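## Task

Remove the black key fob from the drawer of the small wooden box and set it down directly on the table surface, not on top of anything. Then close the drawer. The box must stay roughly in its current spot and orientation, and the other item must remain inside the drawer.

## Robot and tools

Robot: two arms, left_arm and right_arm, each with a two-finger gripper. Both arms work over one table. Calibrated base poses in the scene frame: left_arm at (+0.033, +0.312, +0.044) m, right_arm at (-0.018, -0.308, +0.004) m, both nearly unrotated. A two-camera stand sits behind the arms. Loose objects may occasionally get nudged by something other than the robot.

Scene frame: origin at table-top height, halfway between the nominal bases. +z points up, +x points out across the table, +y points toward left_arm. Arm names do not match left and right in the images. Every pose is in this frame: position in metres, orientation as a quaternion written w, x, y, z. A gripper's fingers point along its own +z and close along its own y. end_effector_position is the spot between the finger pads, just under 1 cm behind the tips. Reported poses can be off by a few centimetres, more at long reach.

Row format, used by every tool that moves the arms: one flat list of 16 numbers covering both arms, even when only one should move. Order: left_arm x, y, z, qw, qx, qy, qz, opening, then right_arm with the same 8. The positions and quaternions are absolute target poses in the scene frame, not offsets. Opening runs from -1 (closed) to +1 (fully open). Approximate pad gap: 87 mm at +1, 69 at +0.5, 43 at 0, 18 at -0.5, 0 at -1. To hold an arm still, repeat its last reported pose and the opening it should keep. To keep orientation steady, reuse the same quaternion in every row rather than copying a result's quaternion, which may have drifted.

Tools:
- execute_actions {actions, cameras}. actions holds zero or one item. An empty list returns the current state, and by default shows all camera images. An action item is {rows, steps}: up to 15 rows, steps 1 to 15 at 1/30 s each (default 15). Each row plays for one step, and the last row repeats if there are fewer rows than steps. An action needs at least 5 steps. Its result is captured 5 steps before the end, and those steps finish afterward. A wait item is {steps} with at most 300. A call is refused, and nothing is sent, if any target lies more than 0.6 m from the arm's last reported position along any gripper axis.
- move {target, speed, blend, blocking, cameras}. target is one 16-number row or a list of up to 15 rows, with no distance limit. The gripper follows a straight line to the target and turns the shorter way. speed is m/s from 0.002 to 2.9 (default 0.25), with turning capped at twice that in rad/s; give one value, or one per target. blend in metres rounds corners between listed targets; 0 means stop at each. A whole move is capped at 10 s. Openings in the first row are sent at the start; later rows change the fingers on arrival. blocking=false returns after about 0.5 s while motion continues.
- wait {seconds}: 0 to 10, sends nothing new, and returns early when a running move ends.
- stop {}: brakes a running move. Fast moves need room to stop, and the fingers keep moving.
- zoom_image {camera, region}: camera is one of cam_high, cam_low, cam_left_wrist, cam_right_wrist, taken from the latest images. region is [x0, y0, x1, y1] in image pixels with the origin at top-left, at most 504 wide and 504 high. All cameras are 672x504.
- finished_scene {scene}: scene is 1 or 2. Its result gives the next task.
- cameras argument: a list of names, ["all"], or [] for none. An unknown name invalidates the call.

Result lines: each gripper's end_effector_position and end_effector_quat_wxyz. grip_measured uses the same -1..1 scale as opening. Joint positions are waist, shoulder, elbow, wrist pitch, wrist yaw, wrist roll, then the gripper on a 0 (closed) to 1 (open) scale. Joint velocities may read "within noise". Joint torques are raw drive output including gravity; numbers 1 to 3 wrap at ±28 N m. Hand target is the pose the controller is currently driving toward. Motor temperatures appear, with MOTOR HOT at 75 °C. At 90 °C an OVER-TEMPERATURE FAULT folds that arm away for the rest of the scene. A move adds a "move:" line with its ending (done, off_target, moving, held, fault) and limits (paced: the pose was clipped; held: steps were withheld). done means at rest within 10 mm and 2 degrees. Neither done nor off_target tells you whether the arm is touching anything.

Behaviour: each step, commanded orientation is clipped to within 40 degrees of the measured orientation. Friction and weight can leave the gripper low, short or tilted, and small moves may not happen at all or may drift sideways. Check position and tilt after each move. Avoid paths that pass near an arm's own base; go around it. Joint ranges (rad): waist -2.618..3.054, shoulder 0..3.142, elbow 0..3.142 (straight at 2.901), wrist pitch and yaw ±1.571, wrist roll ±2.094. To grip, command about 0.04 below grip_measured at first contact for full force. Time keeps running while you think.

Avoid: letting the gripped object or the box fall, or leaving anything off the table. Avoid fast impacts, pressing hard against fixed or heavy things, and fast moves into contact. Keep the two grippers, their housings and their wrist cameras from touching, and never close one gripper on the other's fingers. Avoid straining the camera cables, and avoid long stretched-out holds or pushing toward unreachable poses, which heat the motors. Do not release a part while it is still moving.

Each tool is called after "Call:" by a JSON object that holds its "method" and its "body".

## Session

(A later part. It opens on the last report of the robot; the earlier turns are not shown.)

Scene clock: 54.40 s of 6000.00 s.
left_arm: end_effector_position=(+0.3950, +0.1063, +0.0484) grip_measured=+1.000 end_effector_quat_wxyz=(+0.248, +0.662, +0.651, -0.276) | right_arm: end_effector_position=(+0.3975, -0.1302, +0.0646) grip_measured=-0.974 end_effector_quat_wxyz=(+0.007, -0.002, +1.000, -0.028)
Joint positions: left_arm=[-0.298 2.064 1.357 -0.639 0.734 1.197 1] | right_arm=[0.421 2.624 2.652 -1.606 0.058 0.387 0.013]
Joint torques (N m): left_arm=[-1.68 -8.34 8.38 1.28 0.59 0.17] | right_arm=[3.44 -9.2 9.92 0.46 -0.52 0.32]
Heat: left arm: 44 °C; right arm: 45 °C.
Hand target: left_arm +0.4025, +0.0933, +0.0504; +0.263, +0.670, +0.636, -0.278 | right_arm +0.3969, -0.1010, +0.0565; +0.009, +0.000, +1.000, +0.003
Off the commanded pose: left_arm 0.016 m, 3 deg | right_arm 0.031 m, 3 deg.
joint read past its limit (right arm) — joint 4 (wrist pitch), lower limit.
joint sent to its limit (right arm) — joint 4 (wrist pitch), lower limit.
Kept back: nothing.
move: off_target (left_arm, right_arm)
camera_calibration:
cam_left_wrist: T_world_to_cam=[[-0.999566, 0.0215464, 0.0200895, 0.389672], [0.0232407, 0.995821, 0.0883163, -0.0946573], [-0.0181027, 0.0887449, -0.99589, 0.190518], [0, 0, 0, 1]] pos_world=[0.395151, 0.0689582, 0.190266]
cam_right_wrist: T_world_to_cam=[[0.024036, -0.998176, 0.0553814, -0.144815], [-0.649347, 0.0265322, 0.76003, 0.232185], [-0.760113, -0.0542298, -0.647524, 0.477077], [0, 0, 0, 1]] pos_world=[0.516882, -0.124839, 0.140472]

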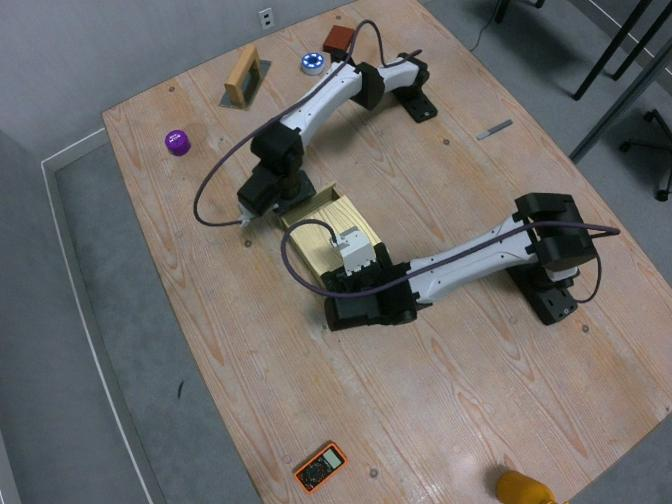

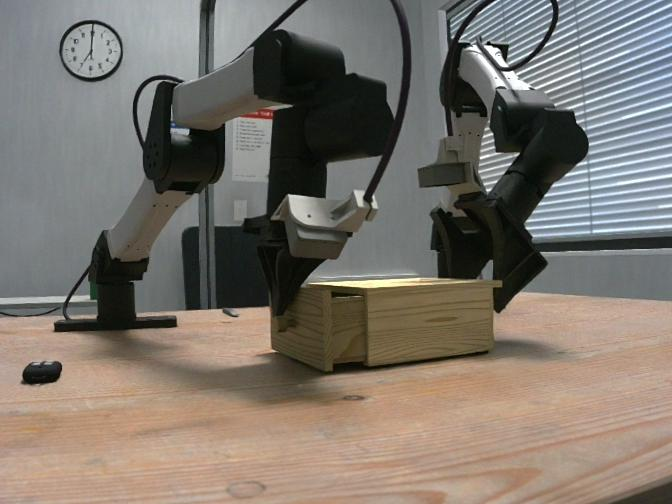

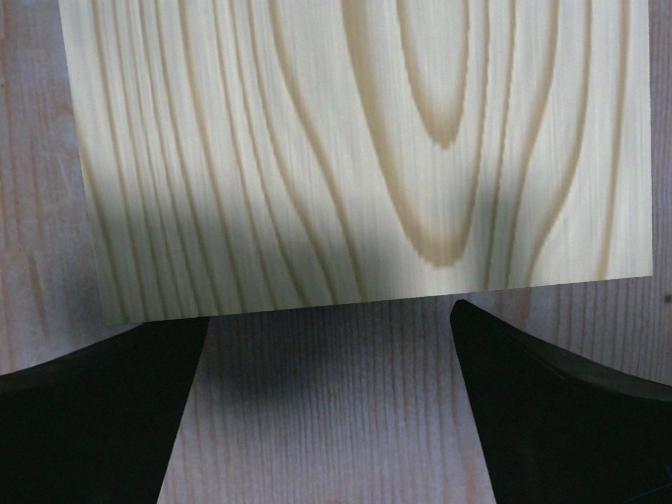

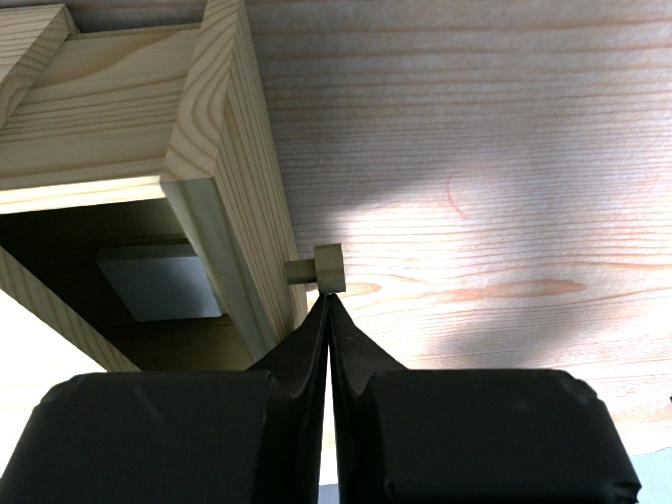

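Call:
{"method": "move", "body": {"target": [[0.403,0.084,0.05,0.2634,0.6702,0.6360,-0.2776,1,0.396,-0.065,0.045,0,0,1,0,-1]], "speed": 0.05, "cameras": ["cam_high","cam_low","cam_left_wrist","cam_right_wrist"]}}

Call:
{"method": "zoom_image", "body": {"camera": "cam_high", "region": [260, 160, 400, 300]}}

Scene clock: 55.73 s of 6000.00 s.
left_arm: end_effector_position=(+0.3954, +0.1060, +0.0471) grip_measured=+1.000 end_effector_quat_wxyz=(+0.240, +0.657, +0.662, -0.267) | right_arm: end_effector_position=(+0.3971, -0.0959, +0.0648) grip_measured=-0.974 end_effector_quat_wxyz=(+0.031, -0.015, +0.999, -0.020)
Joint positions: left_arm=[-0.309 2.064 1.361 -0.635 0.704 1.163 1] | right_arm=[0.488 2.665 2.739 -1.606 0.063 0.428 0.013]
Joint torques (N m): left_arm=[-2.67 -8.06 8.61 1.43 0.82 0.24] | right_arm=[3.15 -7.1 10.78 0.55 -0.56 0.54]
Heat: left arm: 45 °C; right arm: 45 °C.
Hand target: left_arm +0.4018, +0.0848, +0.0507; +0.263, +0.670, +0.636, -0.278 | right_arm +0.3945, -0.0666, +0.0458; +0.021, +0.000, +1.000, +0.009
Off the commanded pose: left_arm 0.023 m, 4 deg | right_arm 0.037 m, 5 deg.
joint read past its limit (right arm) — joint 4 (wrist pitch), lower limit.
joint sent to its limit (right arm) — joint 4 (wrist pitch), lower limit.
Kept back: nothing.
move: off_target (left_arm, right_arm)
camera_calibration:
cam_left_wrist: T_world_to_cam=[[-0.999633, 0.000334253, 0.0270883, 0.392008], [0.00343504, 0.993417, 0.114504, -0.0873541], [-0.0268717, 0.114555, -0.993053, 0.189903], [0, 0, 0, 1]] pos_world=[0.397267, 0.0648936, 0.187967]
cam_right_wrist: T_world_to_cam=[[0.04845, -0.997981, 0.041077, -0.119386], [-0.684589, -0.00323296, 0.728922, 0.243948], [-0.727318, -0.0634371, -0.683363, 0.467116], [0, 0, 0, 1]] pos_world=[0.51253, -0.0887239, 0.146294]

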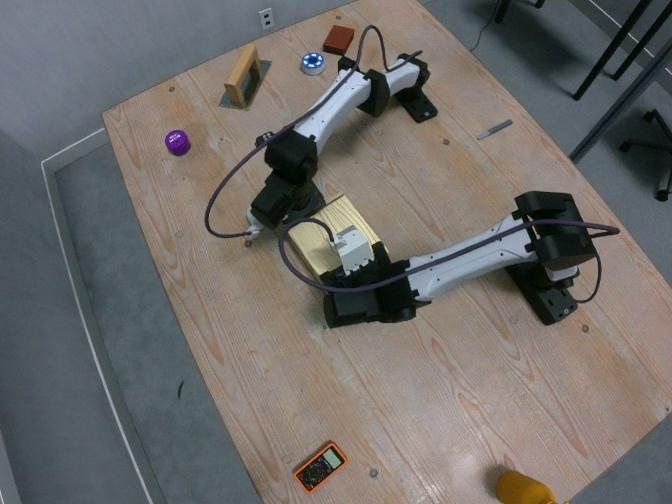

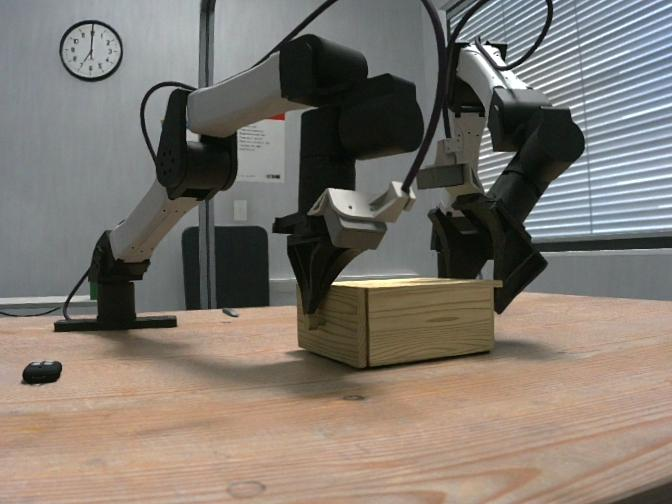

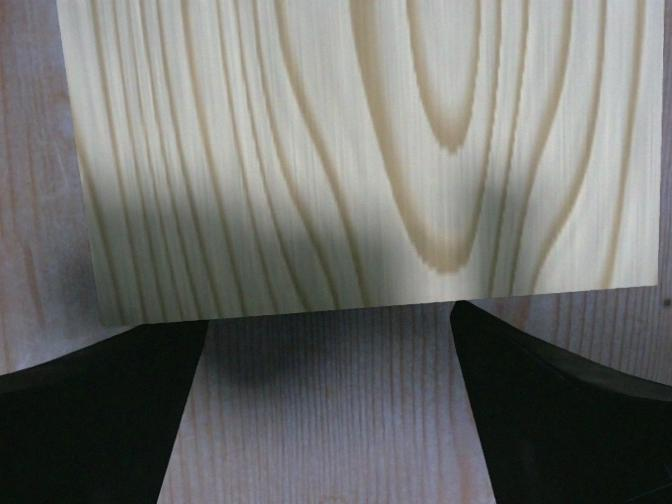

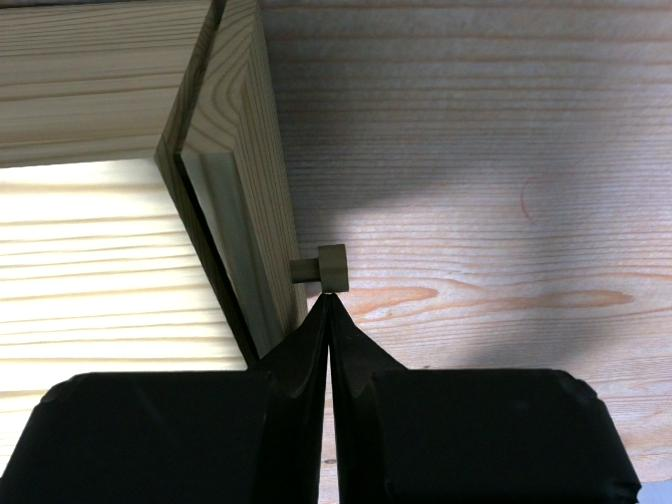

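Scaled by 3.600 from the camera's 672x504 image, which has a finer 960x720 frame.

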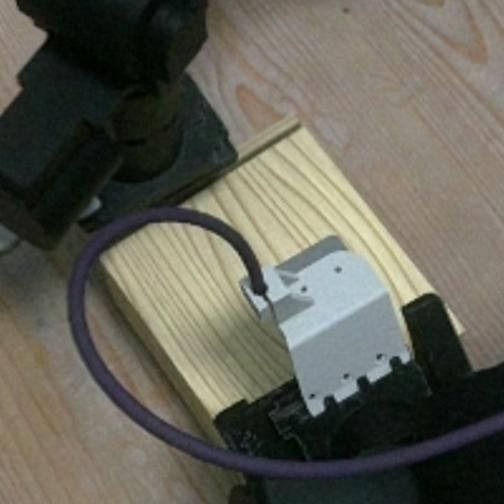

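Call:
{"method": "move", "body": {"target": [[0.403,0.08,0.05,0.2634,0.6702,0.6360,-0.2776,1,0.398,-0.04,0.045,0,0,1,0,-1]], "speed": 0.05, "cameras": ["cam_high","cam_low","cam_right_wrist"]}}

Call:
{"method": "zoom_image", "body": {"camera": "cam_low", "region": [270, 240, 520, 400]}}

Scene clock: 56.83 s of 6000.00 s.
left_arm: end_effector_position=(+0.3955, +0.1063, +0.0461) grip_measured=+1.000 end_effector_quat_wxyz=(+0.237, +0.655, +0.667, -0.263) | right_arm: end_effector_position=(+0.4109, -0.0879, +0.0695) grip_measured=-0.974 end_effector_quat_wxyz=(+0.070, -0.003, +0.997, -0.025)
Joint positions: left_arm=[-0.314 2.064 1.361 -0.632 0.69 1.15 1] | right_arm=[0.504 2.704 2.843 -1.606 0.108 0.462 0.013]
Joint torques (N m): left_arm=[-3.04 -7.97 8.79 1.49 0.91 0.25] | right_arm=[5.56 -7.38 9.02 0.64 -0.88 0.63]
Heat: left arm: 45 °C; right arm: 44 °C.
Hand target: left_arm +0.4013, +0.0811, +0.0508; +0.263, +0.670, +0.636, -0.278 | right_arm +0.3955, -0.0435, +0.0469; +0.043, +0.000, +0.999, +0.019
Off the commanded pose: left_arm 0.028 m, 5 deg | right_arm 0.055 m, 9 deg.
joint read past its limit (right arm) — joint 4 (wrist pitch), lower limit.
joint sent to its limit (right arm) — joint 4 (wrist pitch), lower limit.
Kept back: nothing.
move: off_target (left_arm, right_arm)
camera_calibration:
cam_right_wrist: T_world_to_cam=[[0.0235328, -0.998435, 0.0507341, -0.102762], [-0.740028, 0.0167232, 0.672368, 0.278496], [-0.672164, -0.0533674, -0.738477, 0.462981], [0, 0, 0, 1]] pos_world=[0.519712, -0.0825503, 0.159862]
Images, in order (width x height): cam_high 672x504, cam_low 672x504, cam_right_wrist 672x504.

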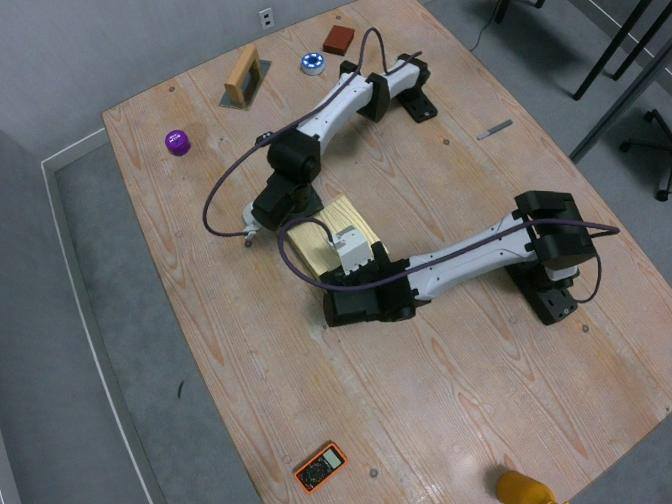

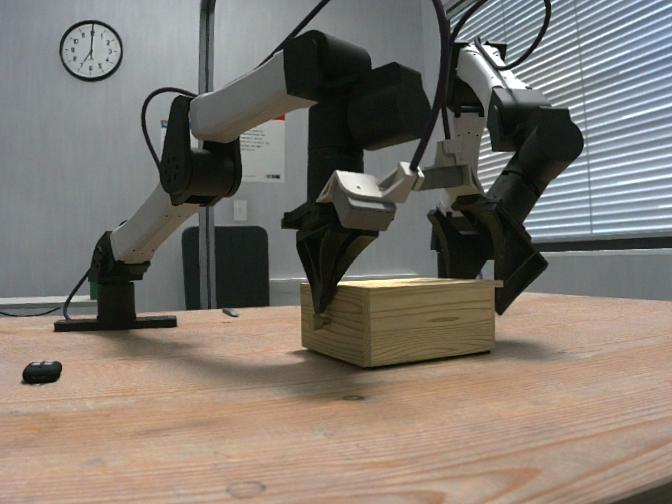

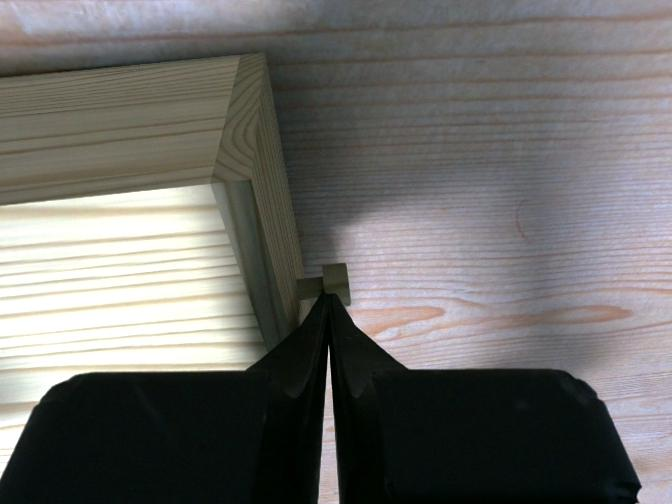

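Scaled by 2.016 from the camera's 672x504 image, which has a finer 960x720 frame.

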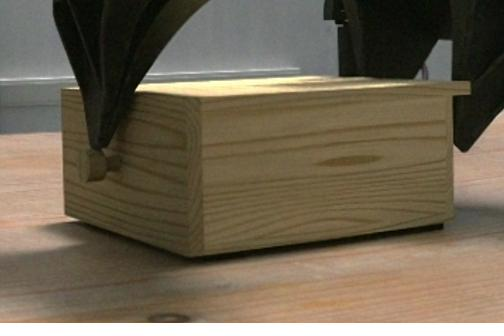

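Call:
{"method": "move", "body": {"target": [[0.398,0.109,0.05,0.2634,0.6702,0.6360,-0.2776,1,0.39,-0.14,0.06,0,0,1,0,-1],[0.395,0.125,0.05,0.2634,0.6702,0.6360,-0.2776,1,0.355,-0.20,0.065,0,0,1,0,-1]], "speed": 0.12, "cameras": ["cam_high","cam_left_wrist","cam_right_wrist"]}}

Call:
{"method": "zoom_image", "body": {"camera": "cam_high", "region": [260, 160, 400, 300]}}

Scene clock: 59.53 s of 6000.00 s.
left_arm: end_effector_position=(+0.3981, +0.1254, +0.0432) grip_measured=+1.000 end_effector_quat_wxyz=(+0.257, +0.671, +0.641, -0.271) | right_arm: end_effector_position=(+0.3486, -0.2006, +0.0479) grip_measured=-0.974 end_effector_quat_wxyz=(-0.032, +0.004, +0.999, -0.009)
Joint positions: left_arm=[-0.248 2.064 1.334 -0.649 0.746 1.288 1] | right_arm=[0.285 2.261 1.915 -1.292 0 0.264 0.013]
Joint torques (N m): left_arm=[0.46 -11.29 5.33 0.75 0.64 0.24] | right_arm=[-0.03 -14.26 6.37 0.2 0.03 -0.24]
Heat: left arm: 45 °C; right arm: 45 °C.
Hand target: left_arm +0.3950, +0.1249, +0.0498; +0.263, +0.670, +0.636, -0.278 | right_arm +0.3547, -0.2001, +0.0649; +0.000, +0.000, +1.000, +0.000
Off the commanded pose: left_arm 0.008 m, 1 deg | right_arm 0.018 m, 4 deg.
Kept back: nothing.
move: off_target (right_arm)
camera_calibration:
cam_left_wrist: T_world_to_cam=[[-0.999184, 0.039593, -0.00804198, 0.391261], [0.038784, 0.995746, 0.0835859, -0.119256], [0.0113172, 0.0832057, -0.996468, 0.172616], [0, 0, 0, 1]] pos_world=[0.393614, 0.0888947, 0.185121]
cam_right_wrist: T_world_to_cam=[[0.0124962, -0.999817, 0.0144674, -0.207458], [-0.587257, 0.00437208, 0.809389, 0.18643], [-0.809304, -0.0186103, -0.587095, 0.446696], [0, 0, 0, 1]] pos_world=[0.473588, -0.199922, 0.11436]
Images, in order (width x height): cam_high 672x504, cam_left_wrist 672x504, cam_right_wrist 672x504.

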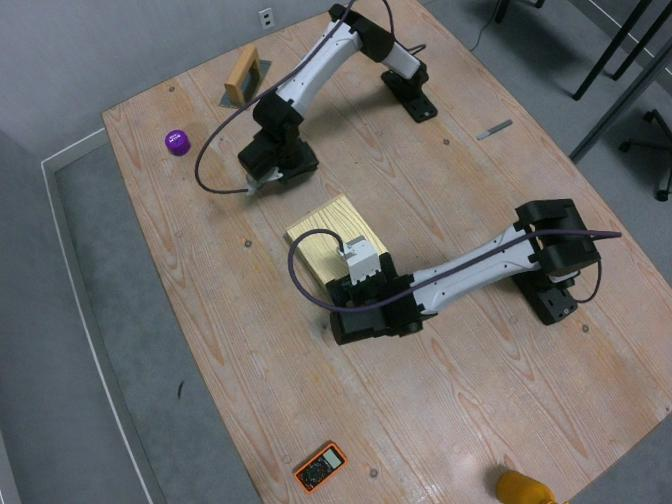

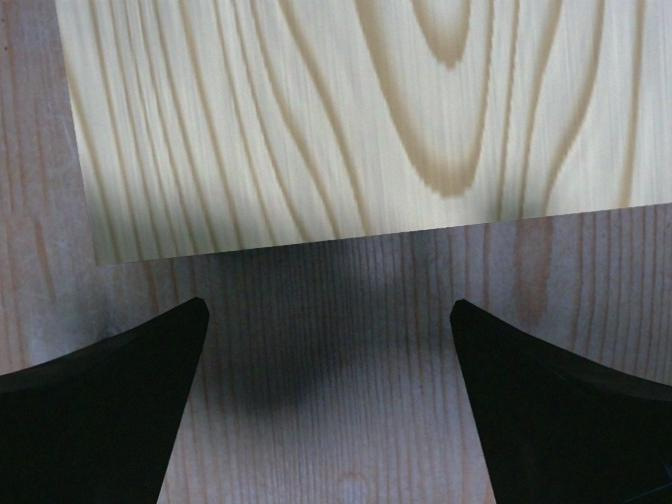

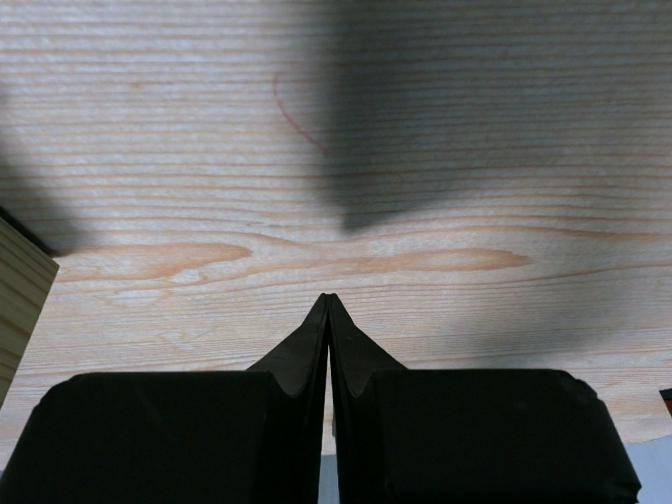

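Scaled by 3.600 from the camera's 672x504 image, which has a finer 960x720 frame.

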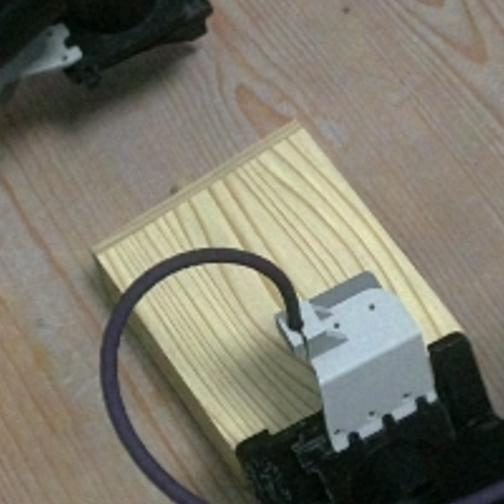

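Call:
{"method": "move", "body": {"target": [[0.403,0.113,0.052,0.2536,0.6920,0.6122,-0.2866,1,0.35,-0.11,0.06,0,0,1,0,-1],[0.403,0.082,0.052,0.2536,0.6920,0.6122,-0.2866,1,0.35,-0.06,0.055,0,0,1,0,-1]], "speed": [0.12,0.05], "cameras": ["cam_high","cam_left_wrist","cam_right_wrist"]}}

Call:
{"method": "zoom_image", "body": {"camera": "cam_high", "region": [260, 160, 400, 300]}}

Scene clock: 62.53 s of 6000.00 s.
left_arm: end_effector_position=(+0.4009, +0.1068, +0.0511) grip_measured=+1.000 end_effector_quat_wxyz=(+0.235, +0.682, +0.639, -0.268) | right_arm: end_effector_position=(+0.3450, -0.0942, +0.0630) grip_measured=-0.974 end_effector_quat_wxyz=(-0.011, +0.002, +0.999, -0.039)
Joint positions: left_arm=[-0.304 2.096 1.434 -0.724 0.708 1.258 1] | right_arm=[0.537 2.435 2.284 -1.478 0.058 0.512 0.013]
Joint torques (N m): left_arm=[-3.02 -8.14 8.2 1.21 0.92 0.25] | right_arm=[3.7 -8.66 10.47 0.6 -0.52 0.19]
Heat: left arm: 45 °C; right arm: 45 °C.
Hand target: left_arm +0.4018, +0.0829, +0.0527; +0.253, +0.692, +0.612, -0.287 | right_arm +0.3481, -0.0614, +0.0564; -0.001, -0.001, +1.000, +0.000
Off the commanded pose: left_arm 0.025 m, 5 deg | right_arm 0.035 m, 5 deg.
Kept back: nothing.
move: off_target (left_arm, right_arm)
camera_calibration:
cam_left_wrist: T_world_to_cam=[[-0.99774, 0.0662095, 0.0114715, 0.390338], [0.0671132, 0.990353, 0.121226, -0.114095], [-0.00333449, 0.121722, -0.992559, 0.183652], [0, 0, 0, 1]] pos_world=[0.397725, 0.0647958, 0.191639]
cam_right_wrist: T_world_to_cam=[[0.017646, -0.996904, 0.0766185, -0.106588], [-0.620388, 0.0491781, 0.782752, 0.189103], [-0.784096, -0.0613457, -0.6176, 0.443742], [0, 0, 0, 1]] pos_world=[0.467135, -0.0883362, 0.134201]
Images, in order (width x height): cam_high 672x504, cam_left_wrist 672x504, cam_right_wrist 672x504.

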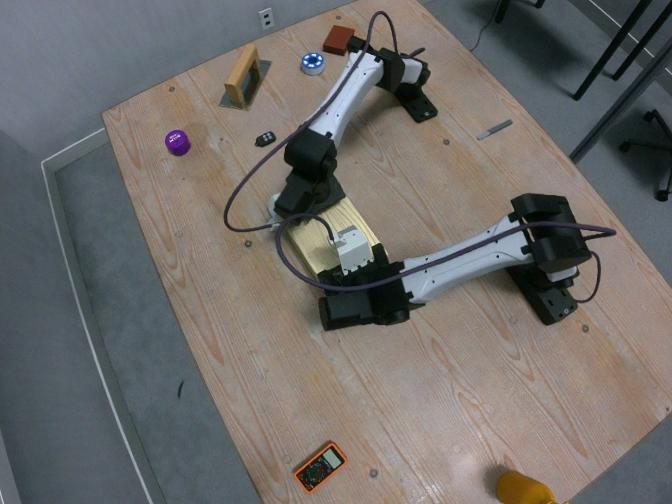

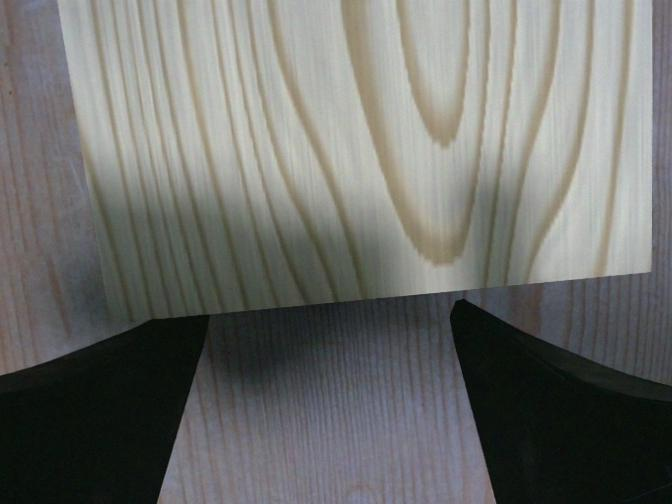

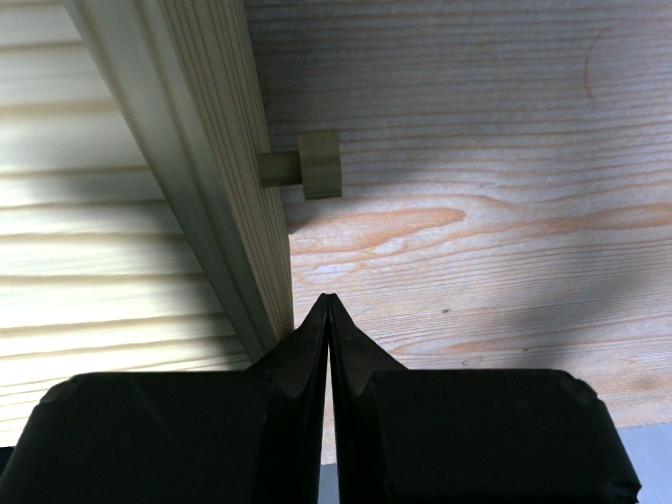

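Scaled by 3.600 from the camera's 672x504 image, which has a finer 960x720 frame.

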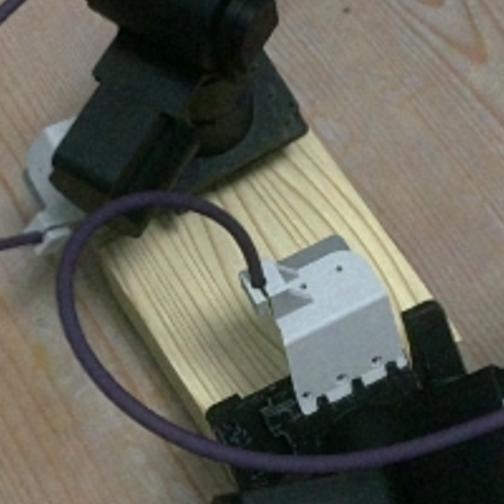

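Push both further.

Call:
{"method": "move", "body": {"target": [0.405,0.062,0.052,0.2536,0.6920,0.6122,-0.2866,1,0.35,-0.035,0.05,0,0,1,0,-1], "speed": 0.05, "cameras": ["cam_high","cam_left_wrist","cam_right_wrist"]}}

Call:
{"method": "zoom_image", "body": {"camera": "cam_high", "region": [260, 160, 400, 300]}}

Scene clock: 63.40 s of 6000.00 s.
left_arm: end_effector_position=(+0.4033, +0.1059, +0.0500) grip_measured=+1.000 end_effector_quat_wxyz=(+0.227, +0.678, +0.651, -0.257) | right_arm: end_effector_position=(+0.3431, -0.0950, +0.0654) grip_measured=-0.974 end_effector_quat_wxyz=(-0.015, +0.008, +0.998, -0.058)
Joint positions: left_arm=[-0.316 2.101 1.447 -0.72 0.676 1.223 1] | right_arm=[0.547 2.462 2.338 -1.53 0.086 0.536 0.013]
Joint torques (N m): left_arm=[-0.1 -10.19 6.31 0.92 0.47 0.16] | right_arm=[0.23 -11.1 7.01 0.12 0.01 -0.16]
Heat: left arm: 45 °C; right arm: 45 °C.
Hand target: left_arm +0.4026, +0.1044, +0.0505; +0.228, +0.679, +0.648, -0.259 | right_arm +0.3439, -0.0921, +0.0648; -0.013, +0.007, +0.999, -0.052
Off the commanded pose: left_arm 0.044 m, 7 deg | right_arm 0.062 m, 7 deg.
Kept back: nothing.
move: held (left_arm, right_arm; a check stopped the path); limits=held
pose unreachable (left arm): on one or more control steps of this call this arm could not follow its commanded pose, so it was not sent that pose on those steps. It may still have moved: this result reports where it is.
cause: moving toward the commanded pose would bring a part of the arm too close to another arm (this arm's wrist camera and the right arm's wrist (the part past joint 4), at the place that arm was heading or pushing toward when its own hold began).
pose unreachable (right arm): on one or more control steps of this call this arm could not follow its commanded pose, so it was not sent that pose on those steps. It may still have moved: this result reports where it is.
cause: moving toward the commanded pose would bring a part of the arm too close to another arm (this arm's wrist (the part past joint 4) and the left arm's wrist camera, along the way the arms are being sent, or toward where that arm still pushes).
camera_calibration:
cam_left_wrist: T_world_to_cam=[[-0.998873, 0.0449962, 0.0151146, 0.395425], [0.0467564, 0.987596, 0.149895, -0.106319], [-0.00818242, 0.150433, -0.988586, 0.181342], [0, 0, 0, 1]] pos_world=[0.401434, 0.0599279, 0.189232]
cam_right_wrist: T_world_to_cam=[[0.00705531, -0.993514, 0.113495, -0.10596], [-0.614855, 0.0851973, 0.784025, 0.18747], [-0.788609, -0.0753143, -0.610265, 0.443472], [0, 0, 0, 1]] pos_world=[0.46574, -0.0878444, 0.13568]
Images, in order (width x height): cam_high 672x504, cam_left_wrist 672x504, cam_right_wrist 672x504.

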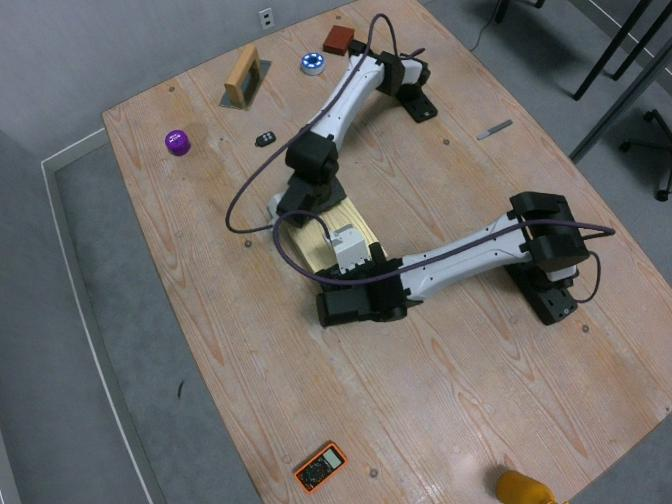

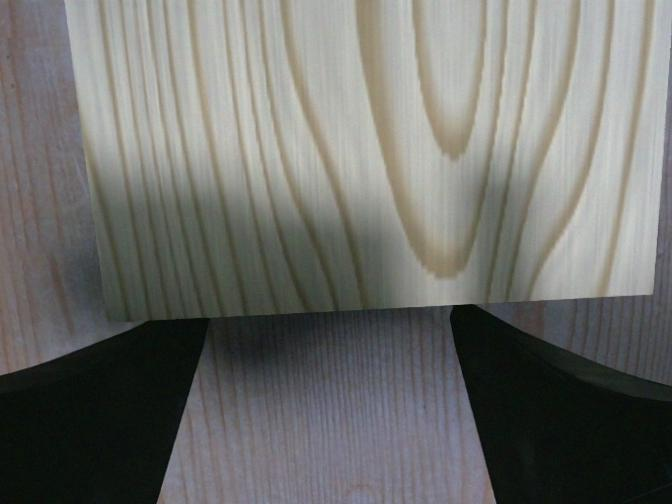

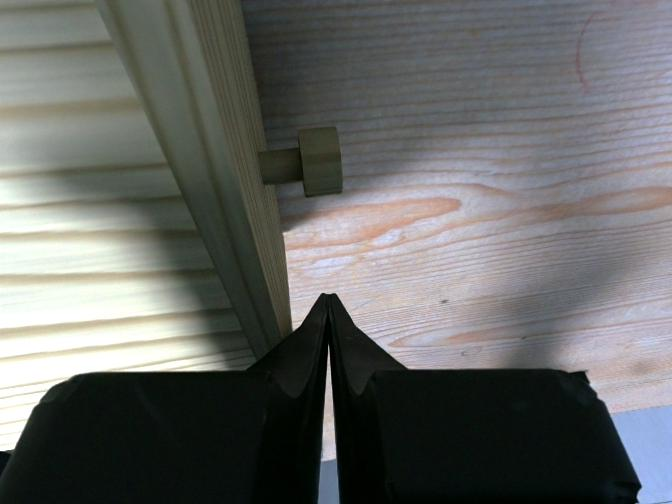

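Scaled by 3.600 from the camera's 672x504 image, which has a finer 960x720 frame.

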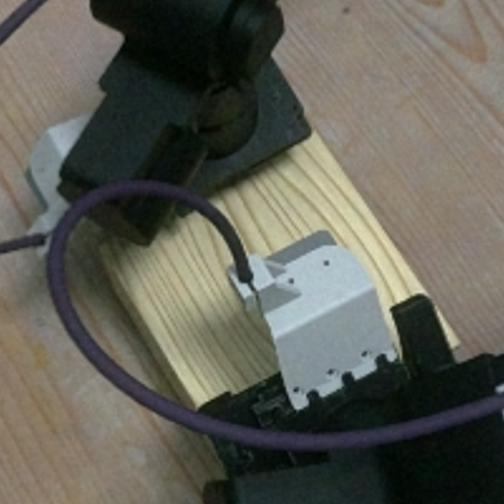

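Call:
{"method": "move", "body": {"target": [[0.405,0.13,0.055,0.2536,0.6920,0.6122,-0.2866,1,0.34,-0.13,0.065,0,0,1,0,-1],[0.38,0.20,0.10,0.2536,0.6920,0.6122,-0.2866,1,0.34,-0.22,0.09,0,0,1,0,-1]], "blend": [0.01,0], "speed": 0.15, "cameras": ["cam_high","cam_low"]}}

Call:
{"method": "zoom_image", "body": {"camera": "cam_high", "region": [260, 160, 400, 300]}}

Scene clock: 65.30 s of 6000.00 s.
left_arm: end_effector_position=(+0.3787, +0.2030, +0.0889) grip_measured=+1.000 end_effector_quat_wxyz=(+0.240, +0.689, +0.620, -0.287) | right_arm: end_effector_position=(+0.3388, -0.2221, +0.0742) grip_measured=-0.974 end_effector_quat_wxyz=(-0.023, +0.005, +1.000, -0.010)
Joint positions: left_arm=[-0.047 1.992 1.427 -1.093 0.763 1.66 1] | right_arm=[0.244 2.167 1.871 -1.324 0.01 0.225 0.013]
Joint torques (N m): left_arm=[0.09 -10.77 6.58 0.19 0.65 0.26] | right_arm=[0.23 -13.26 6.41 0.17 -0.08 -0.26]
Motor temperatures (°C): left_arm=[26 43 45 33 25 27 23] | right_arm=[25 46 35 30 28 29 29]
Heat: left arm: 45 °C; right arm: 46 °C.
Hand target: left_arm +0.3799, +0.2000, +0.0998; +0.253, +0.692, +0.612, -0.287 | right_arm +0.3398, -0.2201, +0.0897; +0.000, +0.000, +1.000, +0.000
Off the commanded pose: left_arm 0.012 m, 2 deg | right_arm 0.016 m, 3 deg.
Kept back: nothing.
move: off_target (left_arm, right_arm)
Images, in order (width x height): cam_high 672x504, cam_low 672x504.

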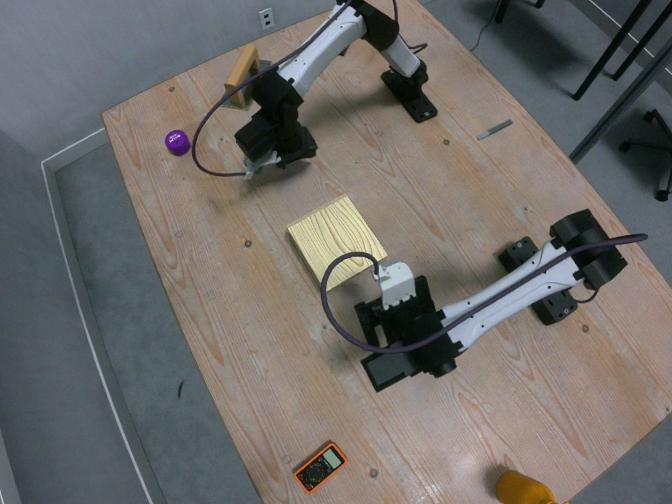

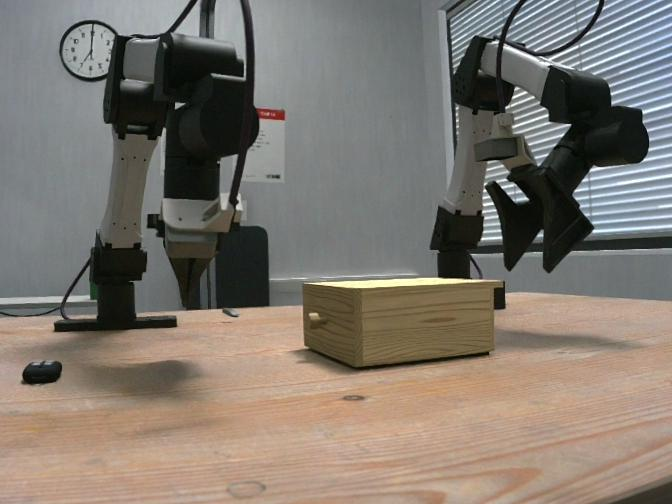

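Scaled by 3.600 from the camera's 672x504 image, which has a finer 960x720 frame.

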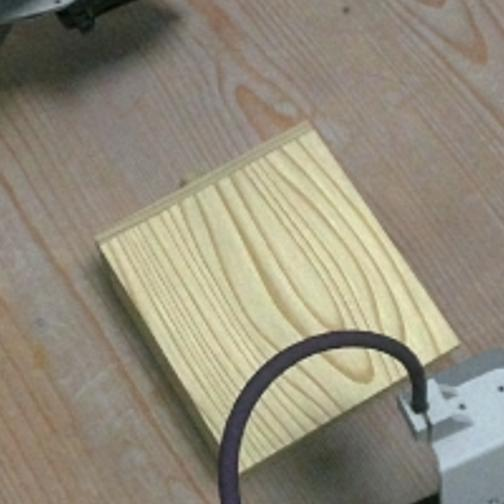

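Call:
{"method": "zoom_image", "body": {"camera": "cam_low", "region": [290, 260, 510, 380]}}

Scaled by 2.291 from the camera's 672x504 image, which has a finer 960x720 frame.

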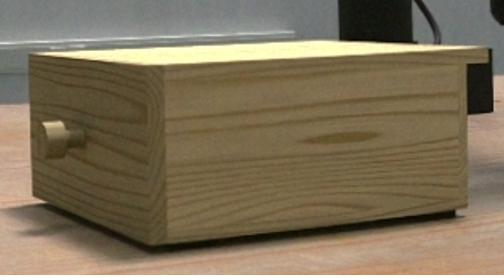

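Shut.

Call:
{"method": "finished_scene", "body": {"scene": 1}}

The scene is finished: the task was done.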